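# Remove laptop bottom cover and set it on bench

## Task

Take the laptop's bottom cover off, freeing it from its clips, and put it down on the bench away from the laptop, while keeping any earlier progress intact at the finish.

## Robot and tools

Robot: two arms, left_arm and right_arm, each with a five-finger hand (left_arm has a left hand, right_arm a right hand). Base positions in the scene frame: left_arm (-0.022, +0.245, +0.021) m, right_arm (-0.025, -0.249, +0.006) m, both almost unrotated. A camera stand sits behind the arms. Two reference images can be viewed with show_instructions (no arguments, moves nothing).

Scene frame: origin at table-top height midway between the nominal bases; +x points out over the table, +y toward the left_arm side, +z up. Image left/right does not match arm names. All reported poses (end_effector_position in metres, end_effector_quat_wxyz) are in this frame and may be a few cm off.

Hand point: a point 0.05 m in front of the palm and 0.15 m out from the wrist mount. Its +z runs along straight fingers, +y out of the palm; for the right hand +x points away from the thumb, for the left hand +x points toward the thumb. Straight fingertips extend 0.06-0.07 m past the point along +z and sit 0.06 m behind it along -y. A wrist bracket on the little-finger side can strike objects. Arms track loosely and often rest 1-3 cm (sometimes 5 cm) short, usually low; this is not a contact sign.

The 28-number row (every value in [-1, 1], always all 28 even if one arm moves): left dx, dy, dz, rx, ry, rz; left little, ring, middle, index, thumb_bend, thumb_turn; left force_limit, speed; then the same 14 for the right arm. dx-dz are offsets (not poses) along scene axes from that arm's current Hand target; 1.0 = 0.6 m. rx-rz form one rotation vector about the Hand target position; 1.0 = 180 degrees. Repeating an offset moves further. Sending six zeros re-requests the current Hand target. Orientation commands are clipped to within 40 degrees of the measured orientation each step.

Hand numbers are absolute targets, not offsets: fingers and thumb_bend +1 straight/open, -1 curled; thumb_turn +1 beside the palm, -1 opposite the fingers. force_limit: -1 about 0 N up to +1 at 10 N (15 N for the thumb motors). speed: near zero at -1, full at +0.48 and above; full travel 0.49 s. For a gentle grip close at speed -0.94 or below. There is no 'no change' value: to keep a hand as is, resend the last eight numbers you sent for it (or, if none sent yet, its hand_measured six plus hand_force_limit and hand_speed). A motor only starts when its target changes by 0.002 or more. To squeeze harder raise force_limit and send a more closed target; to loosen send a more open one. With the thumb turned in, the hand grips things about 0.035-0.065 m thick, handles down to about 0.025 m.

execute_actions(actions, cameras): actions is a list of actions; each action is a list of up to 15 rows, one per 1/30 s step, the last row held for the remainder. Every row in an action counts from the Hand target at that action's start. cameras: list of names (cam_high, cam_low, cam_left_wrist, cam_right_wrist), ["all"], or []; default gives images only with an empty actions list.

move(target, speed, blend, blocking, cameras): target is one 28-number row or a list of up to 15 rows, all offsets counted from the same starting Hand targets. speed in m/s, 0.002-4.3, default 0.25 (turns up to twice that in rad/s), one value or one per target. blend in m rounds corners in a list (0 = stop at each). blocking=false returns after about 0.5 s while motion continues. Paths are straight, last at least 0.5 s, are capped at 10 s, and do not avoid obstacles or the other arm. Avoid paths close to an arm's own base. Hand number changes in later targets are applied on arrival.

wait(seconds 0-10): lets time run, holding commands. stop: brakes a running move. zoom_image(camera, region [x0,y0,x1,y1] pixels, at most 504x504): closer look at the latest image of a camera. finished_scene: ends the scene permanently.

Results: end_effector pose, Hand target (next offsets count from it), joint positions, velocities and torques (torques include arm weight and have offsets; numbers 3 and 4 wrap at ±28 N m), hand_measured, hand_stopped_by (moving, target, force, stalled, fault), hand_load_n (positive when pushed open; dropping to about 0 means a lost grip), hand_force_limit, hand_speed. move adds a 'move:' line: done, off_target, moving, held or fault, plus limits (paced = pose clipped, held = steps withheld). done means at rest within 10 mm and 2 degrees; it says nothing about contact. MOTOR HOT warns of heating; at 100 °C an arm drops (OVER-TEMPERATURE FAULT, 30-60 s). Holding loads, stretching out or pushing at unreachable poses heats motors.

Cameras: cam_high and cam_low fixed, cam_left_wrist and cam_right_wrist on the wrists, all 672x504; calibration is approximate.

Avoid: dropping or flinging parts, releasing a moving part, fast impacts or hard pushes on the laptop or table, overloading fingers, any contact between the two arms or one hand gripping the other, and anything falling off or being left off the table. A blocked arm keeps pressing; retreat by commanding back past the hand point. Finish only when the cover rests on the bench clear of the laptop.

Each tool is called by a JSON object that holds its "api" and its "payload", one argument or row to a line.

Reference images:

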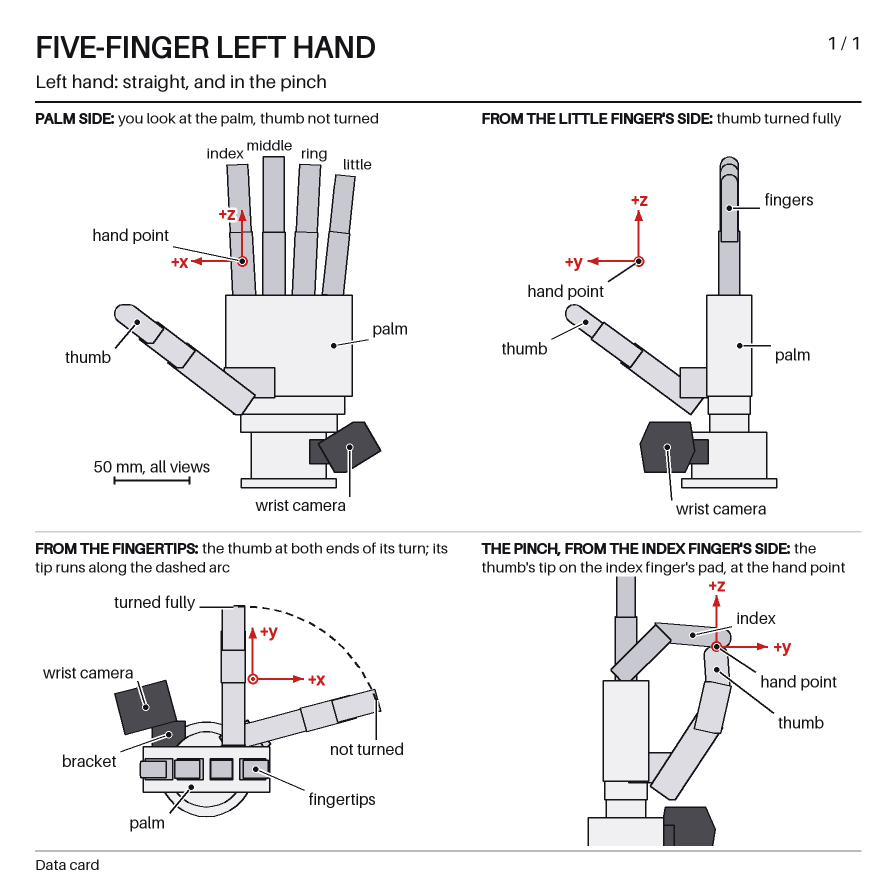

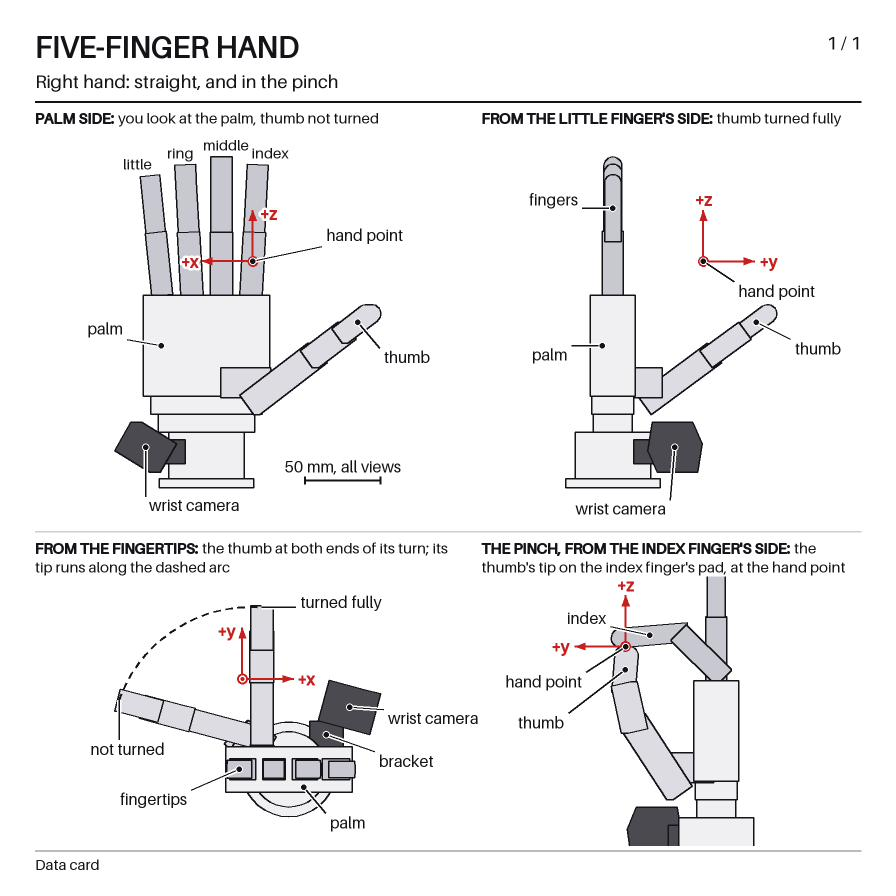

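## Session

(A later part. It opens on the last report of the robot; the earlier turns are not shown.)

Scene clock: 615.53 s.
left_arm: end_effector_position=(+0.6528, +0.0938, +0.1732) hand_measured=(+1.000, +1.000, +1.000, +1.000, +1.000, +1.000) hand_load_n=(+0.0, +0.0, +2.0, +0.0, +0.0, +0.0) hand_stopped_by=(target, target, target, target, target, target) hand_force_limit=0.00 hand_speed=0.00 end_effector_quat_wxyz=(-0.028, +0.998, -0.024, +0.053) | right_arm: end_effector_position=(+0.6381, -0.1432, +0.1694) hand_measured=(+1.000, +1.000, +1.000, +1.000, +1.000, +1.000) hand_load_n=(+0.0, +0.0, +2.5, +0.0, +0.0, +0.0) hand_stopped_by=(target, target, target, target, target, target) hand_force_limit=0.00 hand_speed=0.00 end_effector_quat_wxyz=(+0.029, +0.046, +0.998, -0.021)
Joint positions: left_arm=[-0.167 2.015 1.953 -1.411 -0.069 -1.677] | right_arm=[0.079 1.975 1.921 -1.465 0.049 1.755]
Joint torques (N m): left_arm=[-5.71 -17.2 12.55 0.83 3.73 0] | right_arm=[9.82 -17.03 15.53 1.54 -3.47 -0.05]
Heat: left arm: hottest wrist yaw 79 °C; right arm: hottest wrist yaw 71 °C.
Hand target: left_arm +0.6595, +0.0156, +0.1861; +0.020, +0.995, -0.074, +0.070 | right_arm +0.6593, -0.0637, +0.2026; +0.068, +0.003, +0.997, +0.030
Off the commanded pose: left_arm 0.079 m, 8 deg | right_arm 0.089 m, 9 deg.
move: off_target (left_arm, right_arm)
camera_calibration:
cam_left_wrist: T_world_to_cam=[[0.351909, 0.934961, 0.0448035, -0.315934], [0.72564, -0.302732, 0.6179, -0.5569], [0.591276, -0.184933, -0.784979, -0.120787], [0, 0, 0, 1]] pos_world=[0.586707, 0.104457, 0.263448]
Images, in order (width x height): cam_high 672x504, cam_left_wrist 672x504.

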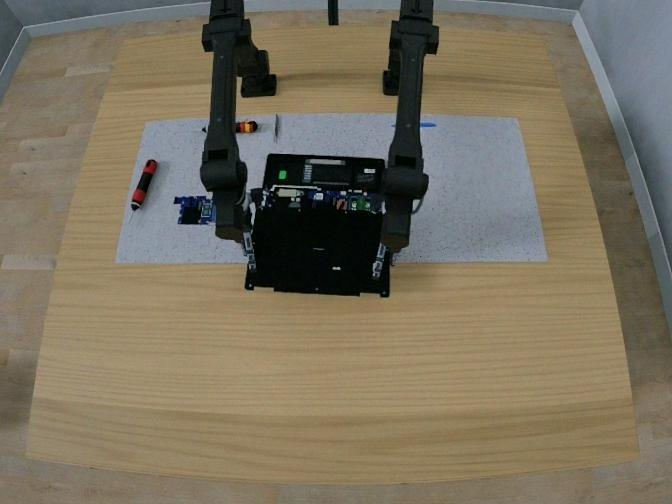

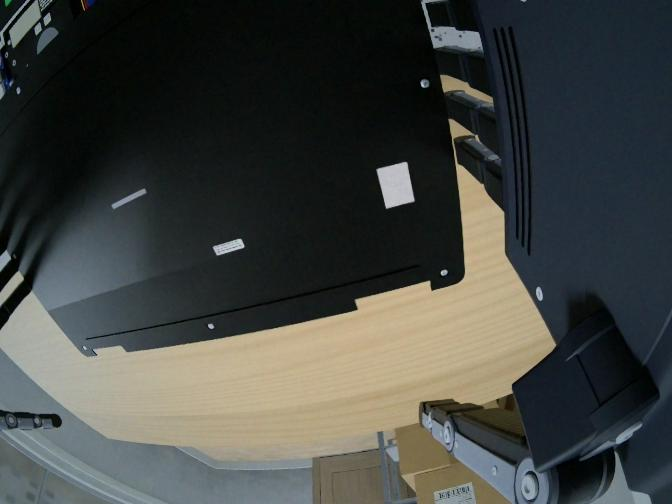

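{"api": "move", "payload": {
  "target": [0.145,-0.02,0.01,0.004,-0.055,0,1,1,1,1,1,1,0,0, 0.145,0.02,0.01,-0.004,-0.055,0,1,1,1,1,1,1,0,0],
  "speed": 0.08,
  "cameras": ["cam_left_wrist","cam_high"]
}}

Scene clock: 620.23 s.
left_arm: end_effector_position=(+0.7435, +0.0899, +0.1872) hand_measured=(+1.000, +1.000, +1.000, +1.000, +1.000, +1.000) hand_load_n=(+0.0, +0.0, +2.0, +0.0, +0.0, +0.0) hand_stopped_by=(target, target, target, target, target, target) hand_force_limit=0.00 hand_speed=0.00 end_effector_quat_wxyz=(-0.038, +0.989, -0.022, +0.143) | right_arm: end_effector_position=(+0.7276, -0.1422, +0.1691) hand_measured=(+1.000, +1.000, +1.000, +1.000, +1.000, +1.000) hand_load_n=(+0.0, +0.0, +2.0, +0.5, +0.0, +0.0) hand_stopped_by=(target, target, target, target, target, target) hand_force_limit=0.00 hand_speed=0.00 end_effector_quat_wxyz=(+0.112, +0.049, +0.992, -0.026)
Joint positions: left_arm=[-0.164 2.163 2.196 -1.329 -0.112 -1.665] | right_arm=[0.078 2.125 2.134 -1.365 0.084 1.755]
Joint torques (N m): left_arm=[-5.95 -18.73 12.56 1.16 3.27 -0.03] | right_arm=[10.4 -18.67 16.08 1.73 -3.07 -0.08]
Heat: left arm: hottest wrist yaw 77 °C; right arm: hottest wrist yaw 69 °C.
Hand target: left_arm +0.7465, +0.0037, +0.1922; +0.008, +0.985, -0.076, +0.155 | right_arm +0.7463, -0.0516, +0.2085; +0.154, +0.000, +0.988, +0.024
Off the commanded pose: left_arm 0.087 m, 8 deg | right_arm 0.100 m, 9 deg.
move: off_target (left_arm, right_arm)
camera_calibration:
cam_left_wrist: T_world_to_cam=[[0.337226, 0.933389, 0.122733, -0.348418], [0.602235, -0.31409, 0.733935, -0.561488], [0.723596, -0.173588, -0.668039, -0.285415], [0, 0, 0, 1]] pos_world=[0.662169, 0.0993075, 0.26419]
Images, in order (width x height): cam_high 672x504, cam_left_wrist 672x504.

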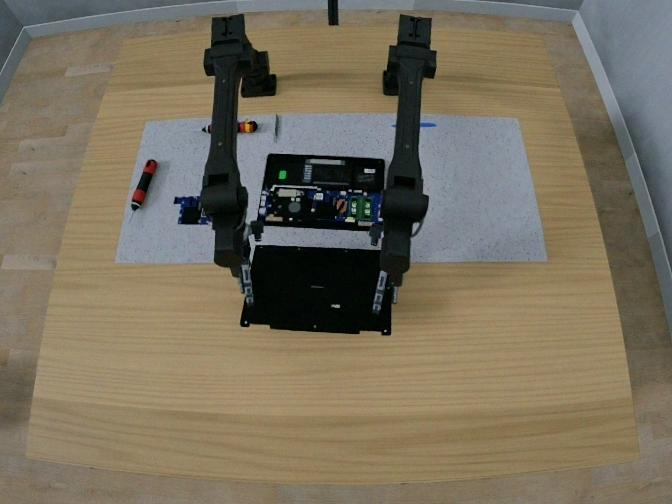

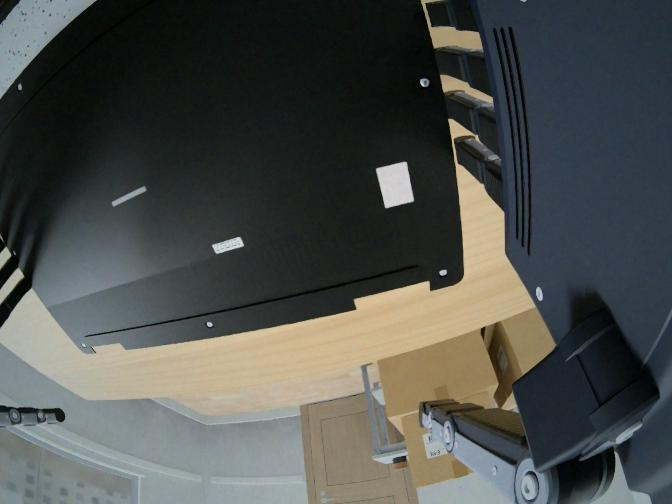

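{"api": "move", "payload": {
  "target": [-0.055,0,-0.14,0,0.05,0,1,1,1,1,1,1,0,0, -0.055,0,-0.115,0,0.05,0,1,1,1,1,1,1,0,0],
  "speed": 0.06,
  "cameras": ["cam_left_wrist","cam_right_wrist","cam_high","cam_low"]
}}

Scene clock: 630.23 s.
left_arm: end_effector_position=(+0.7263, +0.0915, +0.1121) hand_measured=(+1.000, +1.000, +1.000, +1.000, +1.000, +1.000) hand_load_n=(+0.0, +0.0, +1.0, +0.5, -0.5, +0.0) hand_stopped_by=(target, target, target, target, target, target) hand_force_limit=0.00 hand_speed=0.00 end_effector_quat_wxyz=(-0.034, +0.996, -0.018, +0.081) | right_arm: end_effector_position=(+0.7208, -0.1407, +0.1448) hand_measured=(+1.000, +1.000, +1.000, +1.000, +1.000, +1.000) hand_load_n=(+0.0, +1.0, +1.0, +0.0, +0.0, +0.0) hand_stopped_by=(target, target, target, target, target, target) hand_force_limit=0.00 hand_speed=0.00 end_effector_quat_wxyz=(+0.082, +0.048, +0.995, -0.023)
Joint positions: left_arm=[-0.159 2.22 2.127 -1.326 -0.088 -1.678] | right_arm=[0.077 2.155 2.134 -1.393 0.067 1.755]
Joint torques (N m): left_arm=[-6.24 -20.72 8.7 0.7 3.78 0.03] | right_arm=[10.34 -17.49 9.44 1.07 -3.38 0.01]
Heat: left arm: hottest wrist yaw 74 °C; right arm: hottest wrist yaw 66 °C.
Hand target: left_arm +0.7135, +0.0038, +0.1082; +0.014, +0.994, -0.075, +0.077 | right_arm +0.7134, -0.0517, +0.1394; +0.076, +0.002, +0.997, +0.024
Off the commanded pose: left_arm 0.089 m, 9 deg | right_arm 0.090 m, 8 deg.
move: off_target (left_arm, right_arm)
camera_calibration:
cam_left_wrist: T_world_to_cam=[[0.338242, 0.938191, 0.0734141, -0.330489], [0.693022, -0.301108, 0.655022, -0.55373], [0.636641, -0.170678, -0.752035, -0.250453], [0, 0, 0, 1]] pos_world=[0.654982, 0.100582, 0.198619]
cam_right_wrist: T_world_to_cam=[[-0.168398, 0.975796, -0.139511, 0.285738], [0.727221, 0.21853, 0.650687, -0.593715], [0.665425, 0.00811933, -0.74642, -0.254259], [0, 0, 0, 1]] pos_world=[0.64907, -0.147013, 0.236402]

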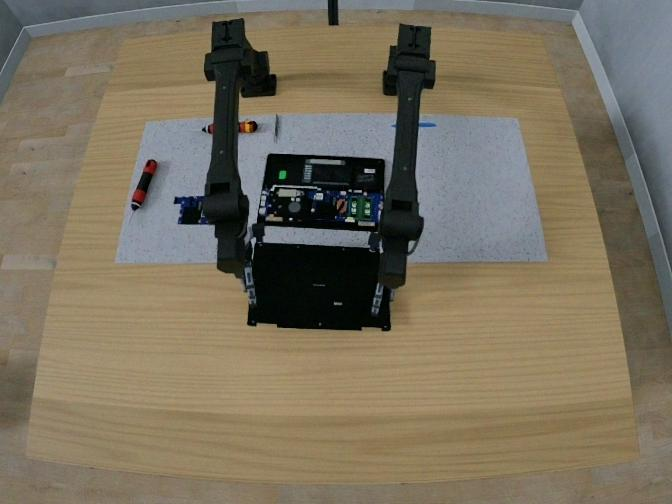

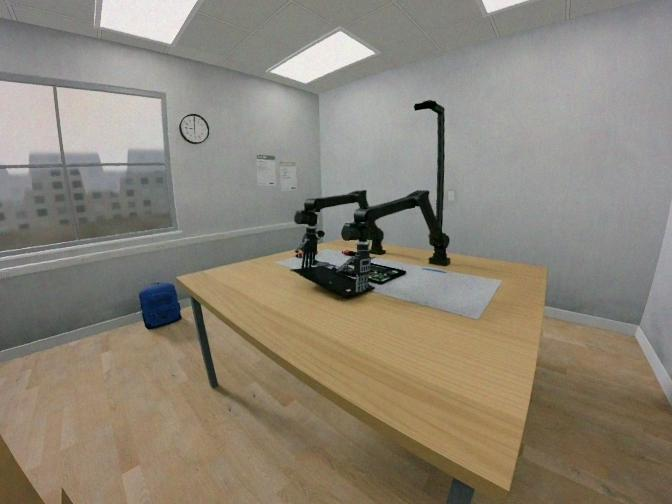

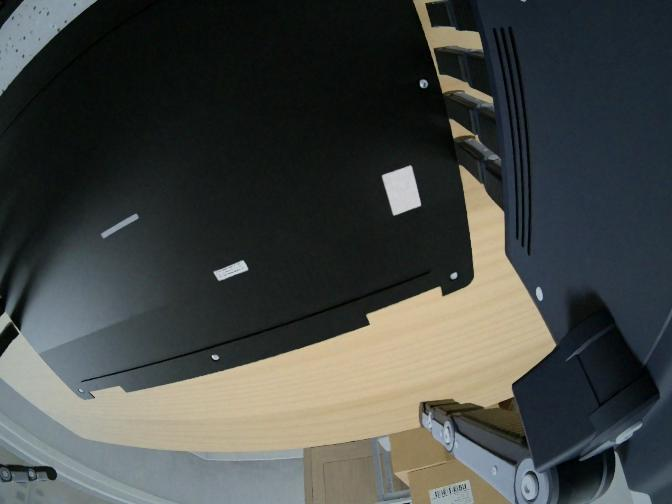

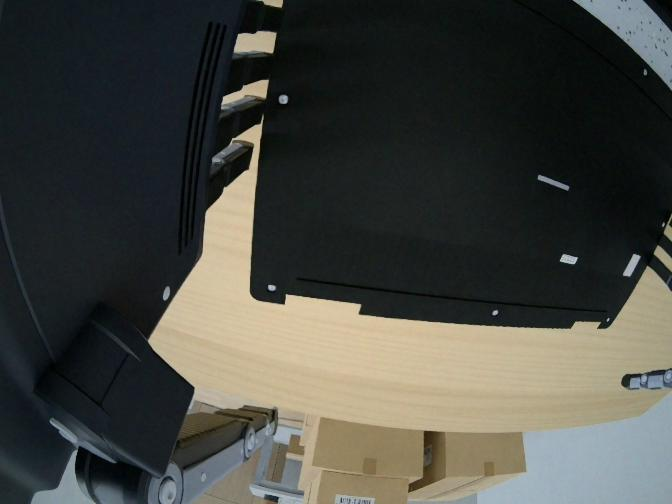

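{"api": "move", "payload": {
  "target": [0.0,0,-0.035,0,0.01,0,1,1,1,1,1,1,0,0, 0.0,0,-0.1,0,0.01,0,1,1,1,1,1,1,0,0],
  "speed": 0.05,
  "cameras": ["cam_left_wrist","cam_right_wrist","cam_high","cam_low"]
}}

Scene clock: 637.57 s.
left_arm: end_effector_position=(+0.7200, +0.0919, +0.0924) hand_measured=(+1.000, +1.000, +1.000, +1.000, +1.000, +1.000) hand_load_n=(+0.0, +0.0, +2.0, +0.0, +0.0, +0.0) hand_stopped_by=(target, target, target, target, target, target) hand_force_limit=0.00 hand_speed=0.00 end_effector_quat_wxyz=(-0.034, +0.997, -0.021, +0.064) | right_arm: end_effector_position=(+0.7147, -0.1415, +0.0854) hand_measured=(+1.000, +1.000, +1.000, +1.000, +1.000, +1.000) hand_load_n=(+0.0, +0.5, +1.5, +0.0, -0.5, +0.0) hand_stopped_by=(target, target, target, target, target, target) hand_force_limit=0.00 hand_speed=0.00 end_effector_quat_wxyz=(+0.056, +0.049, +0.997, -0.023)
Joint positions: left_arm=[-0.159 2.237 2.109 -1.324 -0.083 -1.674] | right_arm=[0.075 2.196 2.057 -1.328 0.062 1.755]
Joint torques (N m): left_arm=[-6.18 -19.08 10.4 0.57 3.91 -0.01] | right_arm=[10.52 -17.67 9.17 1.81 -3.45 0]
Heat: left arm: hottest wrist yaw 75 °C; right arm: hottest wrist yaw 66 °C.
Hand target: left_arm +0.7135, +0.0037, +0.0870; +0.015, +0.995, -0.075, +0.062 | right_arm +0.7133, -0.0516, +0.0796; +0.060, +0.002, +0.998, +0.024
Off the commanded pose: left_arm 0.089 m, 8 deg | right_arm 0.090 m, 8 deg.
move: off_target (left_arm, right_arm)
camera_calibration:
cam_left_wrist: T_world_to_cam=[[0.344252, 0.93676, 0.0630202, -0.330585], [0.713287, -0.304593, 0.631225, -0.548484], [0.610502, -0.172349, -0.773035, -0.240372], [0, 0, 0, 1]] pos_world=[0.651779, 0.101187, 0.181234]
cam_right_wrist: T_world_to_cam=[[-0.174318, 0.976109, -0.129709, 0.280661], [0.760604, 0.217134, 0.611828, -0.571261], [0.625375, 0.00799538, -0.780283, -0.262997], [0, 0, 0, 1]] pos_world=[0.6479, -0.147813, 0.180705]

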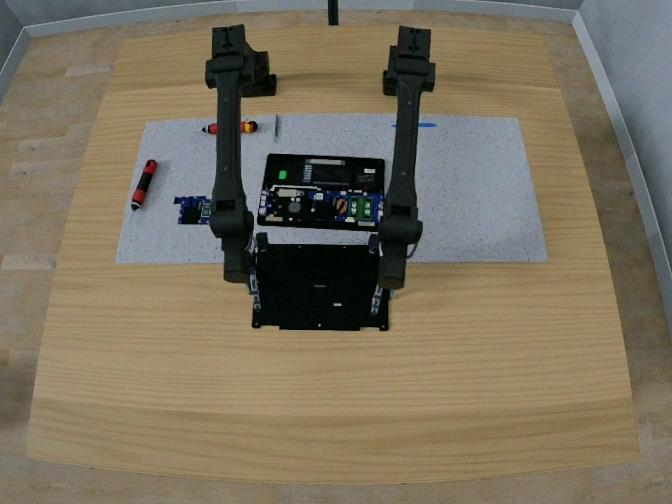

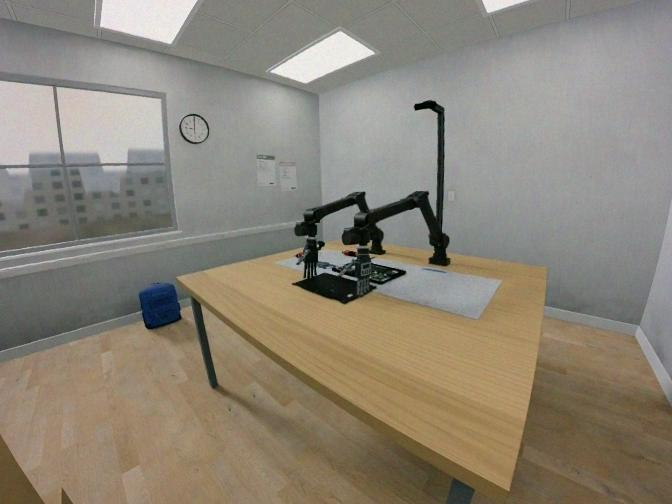

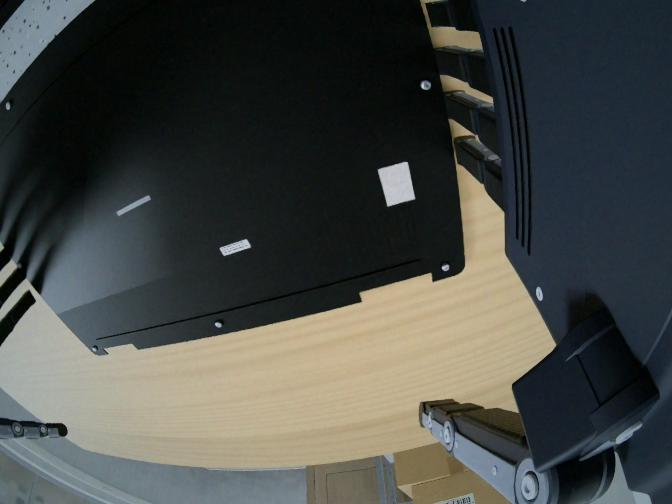

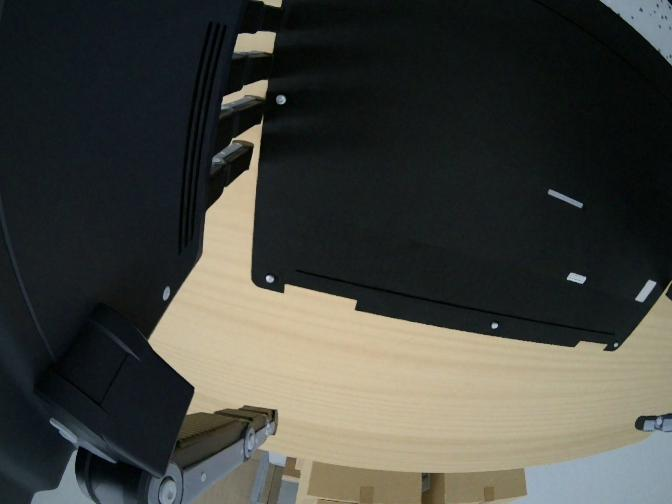

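{"api": "move", "payload": {
  "target": [0.0,0,-0.022,0,0.01,0,1,1,1,1,1,1,0,0, 0.0,0,-0.022,0,0.01,0,1,1,1,1,1,1,0,0],
  "speed": 0.04,
  "cameras": ["cam_left_wrist","cam_right_wrist","cam_low"]
}}

{"api": "zoom_image", "payload": {
  "camera": "cam_low",
  "region": [270, 220, 410, 320]
}}

Scene clock: 645.23 s.
left_arm: end_effector_position=(+0.7204, +0.0924, +0.0915) hand_measured=(+1.000, +1.000, +1.000, +1.000, +1.000, +1.000) hand_load_n=(+0.0, +0.0, +1.5, +0.0, +0.0, +0.0) hand_stopped_by=(target, target, target, target, target, target) hand_force_limit=0.00 hand_speed=0.00 end_effector_quat_wxyz=(-0.032, +0.997, -0.020, +0.060) | right_arm: end_effector_position=(+0.7140, -0.1417, +0.0838) hand_measured=(+1.000, +1.000, +1.000, +1.000, +1.000, +1.000) hand_load_n=(+0.0, +0.5, +1.5, -0.5, +0.0, +0.0) hand_stopped_by=(target, target, target, target, target, target) hand_force_limit=0.00 hand_speed=0.00 end_effector_quat_wxyz=(+0.055, +0.049, +0.997, -0.023)
Joint positions: left_arm=[-0.157 2.244 2.121 -1.336 -0.079 -1.674] | right_arm=[0.074 2.196 2.053 -1.326 0.061 1.755]
Joint torques (N m): left_arm=[-6.18 -17.44 11.19 0.13 3.99 -0.02] | right_arm=[10.34 -16.32 11.12 1.07 -3.55 0]
Heat: left arm: hottest wrist yaw 76 °C; right arm: hottest wrist yaw 67 °C.
Hand target: left_arm +0.7135, +0.0039, +0.0738; +0.016, +0.996, -0.075, +0.046 | right_arm +0.7133, -0.0517, +0.0664; +0.045, +0.003, +0.999, +0.024
Off the commanded pose: left_arm 0.091 m, 8 deg | right_arm 0.092 m, 8 deg.
move: off_target (left_arm, right_arm)
camera_calibration:
cam_left_wrist: T_world_to_cam=[[0.343382, 0.937459, 0.0570838, -0.330006], [0.718658, -0.301395, 0.626651, -0.551797], [0.604664, -0.174157, -0.777207, -0.236467], [0, 0, 0, 1]] pos_world=[0.652855, 0.101876, 0.180839]
cam_right_wrist: T_world_to_cam=[[-0.174294, 0.976286, -0.1284, 0.280324], [0.761894, 0.216313, 0.610513, -0.570509], [0.62381, 0.0085817, -0.781529, -0.262546], [0, 0, 0, 1]] pos_world=[0.647305, -0.148015, 0.179109]
Images, in order (width x height): cam_low 672x504, cam_left_wrist 672x504, cam_right_wrist 672x504.

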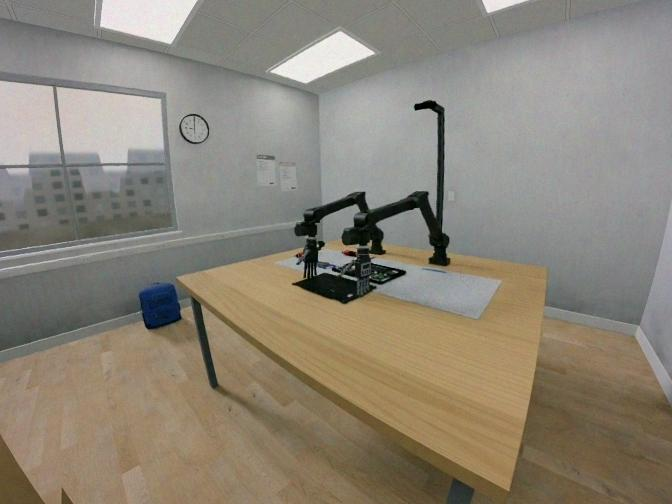

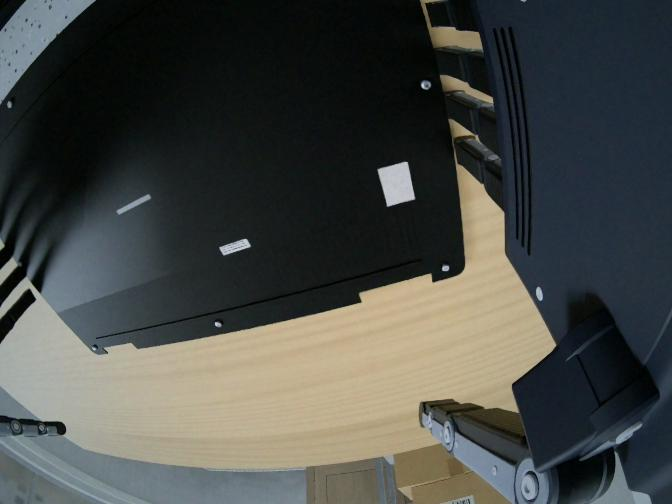

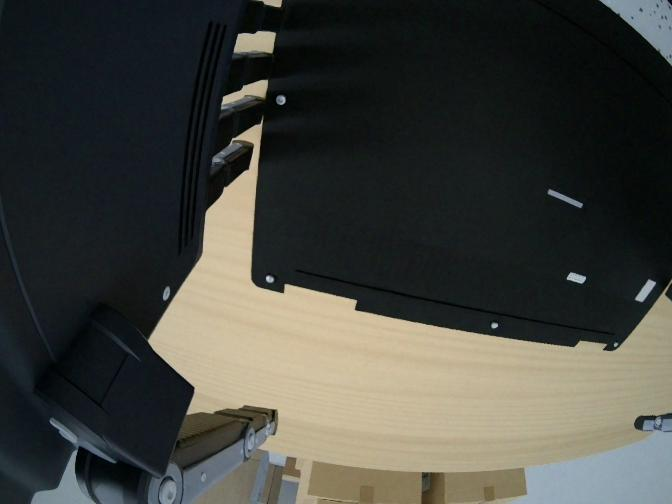

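Scaled by 3.600.

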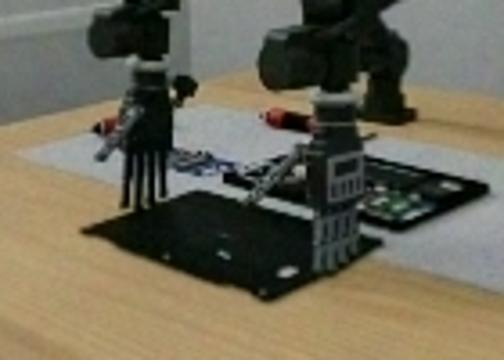

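{"api": "move", "payload": {
  "target": [
    [0.0,0.148,0,0.0124,0,0,1,1,1,1,1,1,0,0, 0.0,-0.15,0,-0.0153,0,0,1,1,1,1,1,1,0,0],
    [0.0,0.21,0.03,0.0124,0,0,1,1,1,1,1,1,0,0, 0.0,-0.22,0.03,-0.0153,0,0,1,1,1,1,1,1,0,0]
  ],
  "speed": 0.06,
  "cameras": ["cam_left_wrist","cam_right_wrist","cam_high","cam_low"]
}}

Scene clock: 656.77 s.
left_arm: end_effector_position=(+0.7120, +0.1146, +0.0933) hand_measured=(+1.000, +1.000, +1.000, +1.000, +1.000, +1.000) hand_load_n=(+0.0, +0.0, -1.0, +0.0, +0.0, +0.0) hand_stopped_by=(target, target, target, target, target, target) hand_force_limit=0.00 hand_speed=0.00 end_effector_quat_wxyz=(-0.001, +0.995, -0.082, +0.050) | right_arm: end_effector_position=(+0.7057, -0.1746, +0.0832) hand_measured=(+1.000, +1.000, +1.000, +1.000, +1.000, +1.000) hand_load_n=(+0.0, +0.0, -1.5, +0.0, +0.0, +0.0) hand_stopped_by=(target, target, target, target, target, target) hand_force_limit=0.00 hand_speed=0.00 end_effector_quat_wxyz=(+0.042, +0.001, +0.999, +0.003)
Joint positions: left_arm=[-0.102 2.244 2.121 -1.348 -0.004 -1.5] | right_arm=[0.005 2.199 2.053 -1.34 -0.004 1.592]
Joint torques (N m): left_arm=[1.38 -20.84 8.84 -0.28 -0.19 -0.11] | right_arm=[0.85 -18.14 11.9 0.31 0.25 -0.08]
Heat: left arm: hottest wrist yaw 75 °C; right arm: hottest wrist yaw 65 °C.
Hand target: left_arm +0.7136, +0.1298, +0.0918; -0.004, +0.996, -0.076, +0.045 | right_arm +0.7134, -0.1837, +0.0843; +0.045, +0.002, +0.999, +0.000
Off the commanded pose: left_arm 0.015 m, 1 deg | right_arm 0.012 m, 0 deg.
move: off_target (left_arm, right_arm)
camera_calibration:
cam_left_wrist: T_world_to_cam=[[0.459798, 0.888022, -0.00164023, -0.419734], [0.692888, -0.357606, 0.626119, -0.515298], [0.55542, -0.289025, -0.779726, -0.177737], [0, 0, 0, 1]] pos_world=[0.648755, 0.137089, 0.183363]
cam_right_wrist: T_world_to_cam=[[-0.272114, 0.959201, -0.076729, 0.372741], [0.753415, 0.261979, 0.603103, -0.542197], [0.598598, 0.106304, -0.793965, -0.221714], [0, 0, 0, 1]] pos_world=[0.642645, -0.19192, 0.179567]

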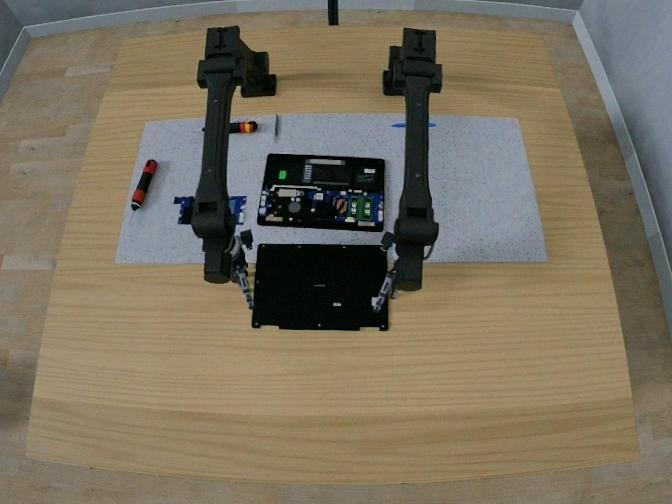

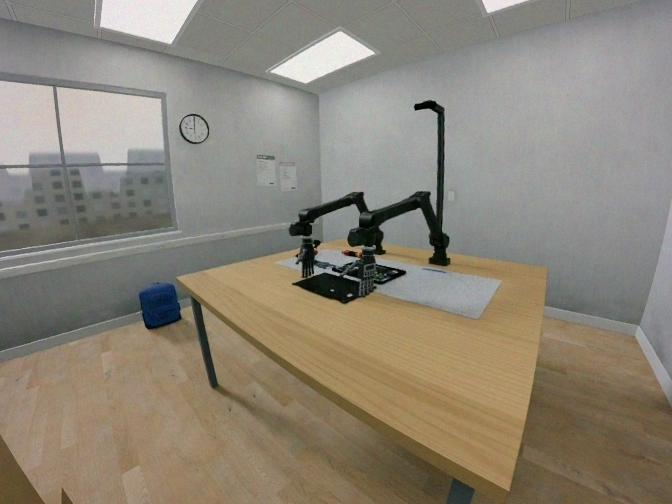

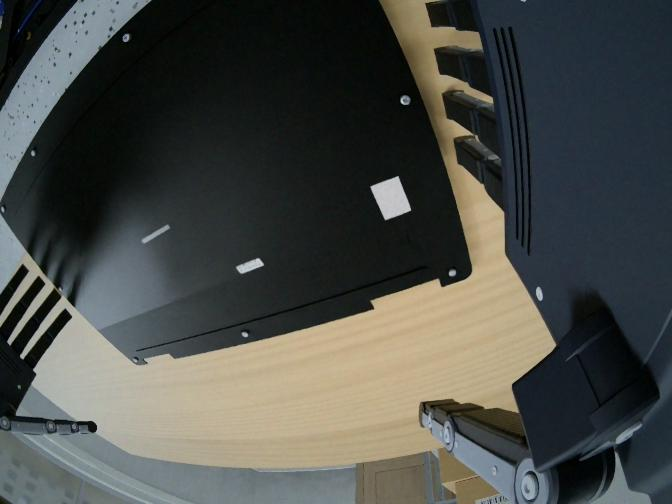

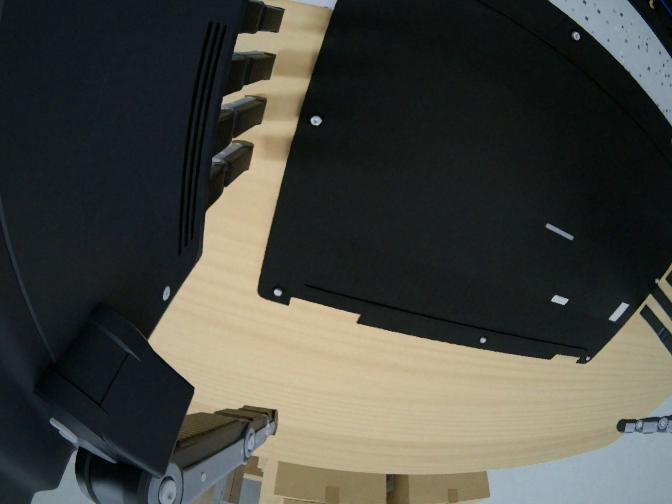

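{"api": "move", "payload": {
  "target": [
    [0.0,0.05,0.2,0,0,0,1,1,1,1,1,1,0,0, 0.0,-0.05,0.2,0,0,0,1,1,1,1,1,1,0,0],
    [-0.35,0.15,0.28,0,0,0,1,1,1,1,1,1,0,0, -0.35,-0.15,0.28,0,0,0,1,1,1,1,1,1,0,0]
  ],
  "speed": 0.2,
  "blend": 0.03,
  "cameras": ["all"]
}}

{"api": "zoom_image", "payload": {
  "camera": "cam_high",
  "region": [230, 140, 430, 340]
}}

Scene clock: 664.20 s.
left_arm: end_effector_position=(+0.5008, +0.2157, +0.2596) hand_measured=(+1.000, +1.000, +1.000, +1.000, +1.000, +1.000) hand_load_n=(-0.5, +0.0, +0.0, +0.0, +0.0, +0.0) hand_stopped_by=(target, target, target, target, target, target) hand_force_limit=0.00 hand_speed=0.00 end_effector_quat_wxyz=(-0.005, +0.996, -0.076, +0.039) | right_arm: end_effector_position=(+0.5028, -0.2731, +0.2461) hand_measured=(+1.000, +1.000, +1.000, +1.000, +1.000, +1.000) hand_load_n=(-0.5, +0.0, -0.5, +0.0, +0.0, +0.5) hand_stopped_by=(target, target, target, target, target, target) hand_force_limit=0.00 hand_speed=0.00 end_effector_quat_wxyz=(+0.034, +0.006, +0.999, +0.001)
Joint positions: left_arm=[0.062 1.598 1.592 -1.487 0.002 -1.348] | right_arm=[-0.186 1.607 1.604 -1.501 -0.012 1.412]
Joint torques (N m): left_arm=[0.73 -12.98 7.87 0.68 0.13 -0.1] | right_arm=[1.73 -12.57 8.91 0.98 -0.06 -0.16]
Heat: left arm: hottest wrist yaw 68 °C; right arm: hottest wrist yaw 59 °C.
Hand target: left_arm +0.5035, +0.2198, +0.2598; -0.004, +0.996, -0.076, +0.044 | right_arm +0.5033, -0.2736, +0.2523; +0.045, +0.002, +0.999, +0.000
Off the commanded pose: left_arm 0.005 m, 1 deg | right_arm 0.006 m, 1 deg.
move: done
camera_calibration:
cam_left_wrist: T_world_to_cam=[[0.449177, 0.89343, -0.00478868, -0.407205], [0.710518, -0.353957, 0.608176, -0.441944], [0.541668, -0.276581, -0.793788, 0.106384], [0, 0, 0, 1]] pos_world=[0.439292, 0.236804, 0.351276]
cam_right_wrist: T_world_to_cam=[[-0.263626, 0.961603, -0.076297, 0.420707], [0.765804, 0.256729, 0.589605, -0.466181], [0.586554, 0.0970068, -0.80408, 0.0455618], [0, 0, 0, 1]] pos_world=[0.441188, -0.289291, 0.343597]

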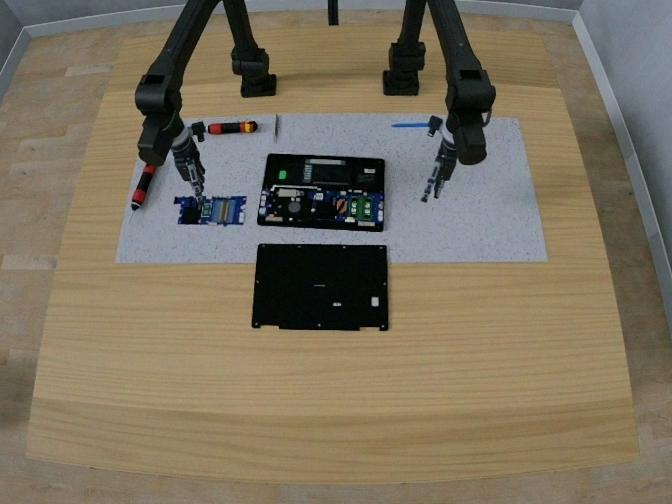

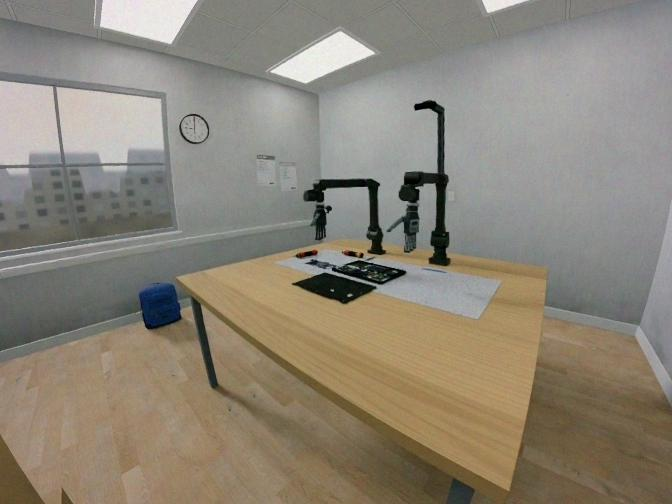

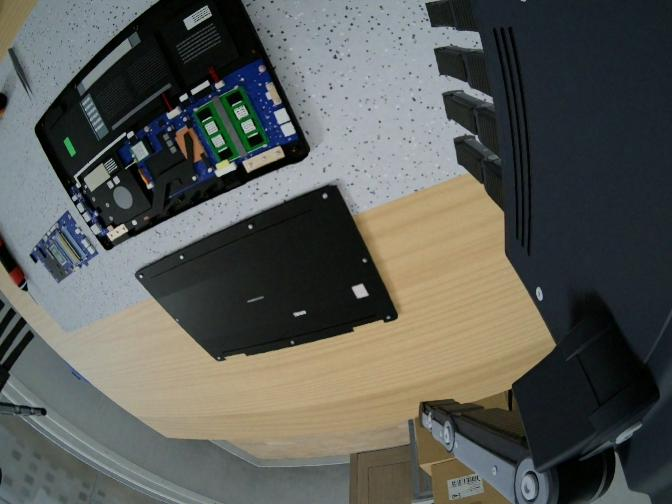

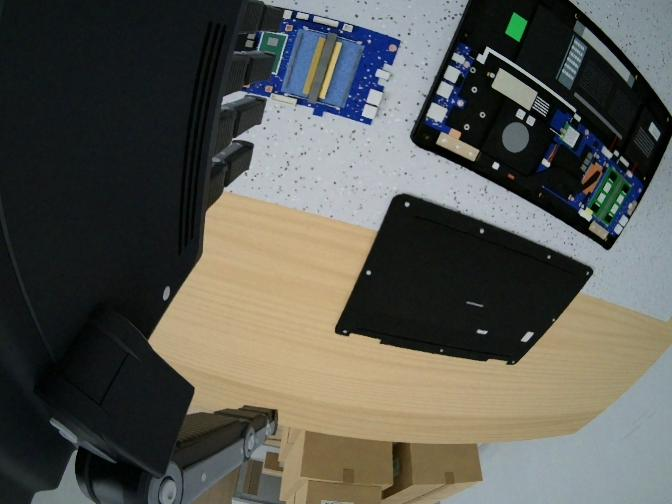

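Scaled by 2.520.

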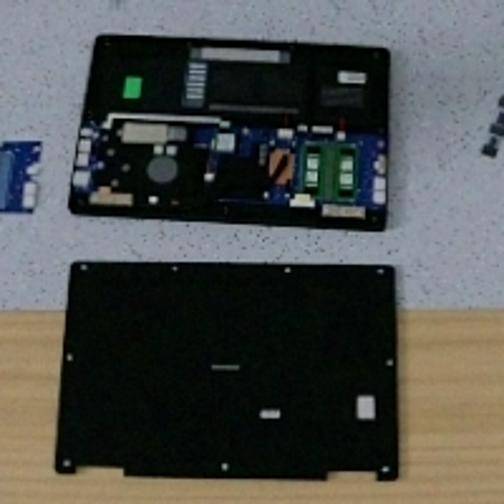

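{"api": "finished_scene", "payload": {

}}

The scene is finished: the task was done.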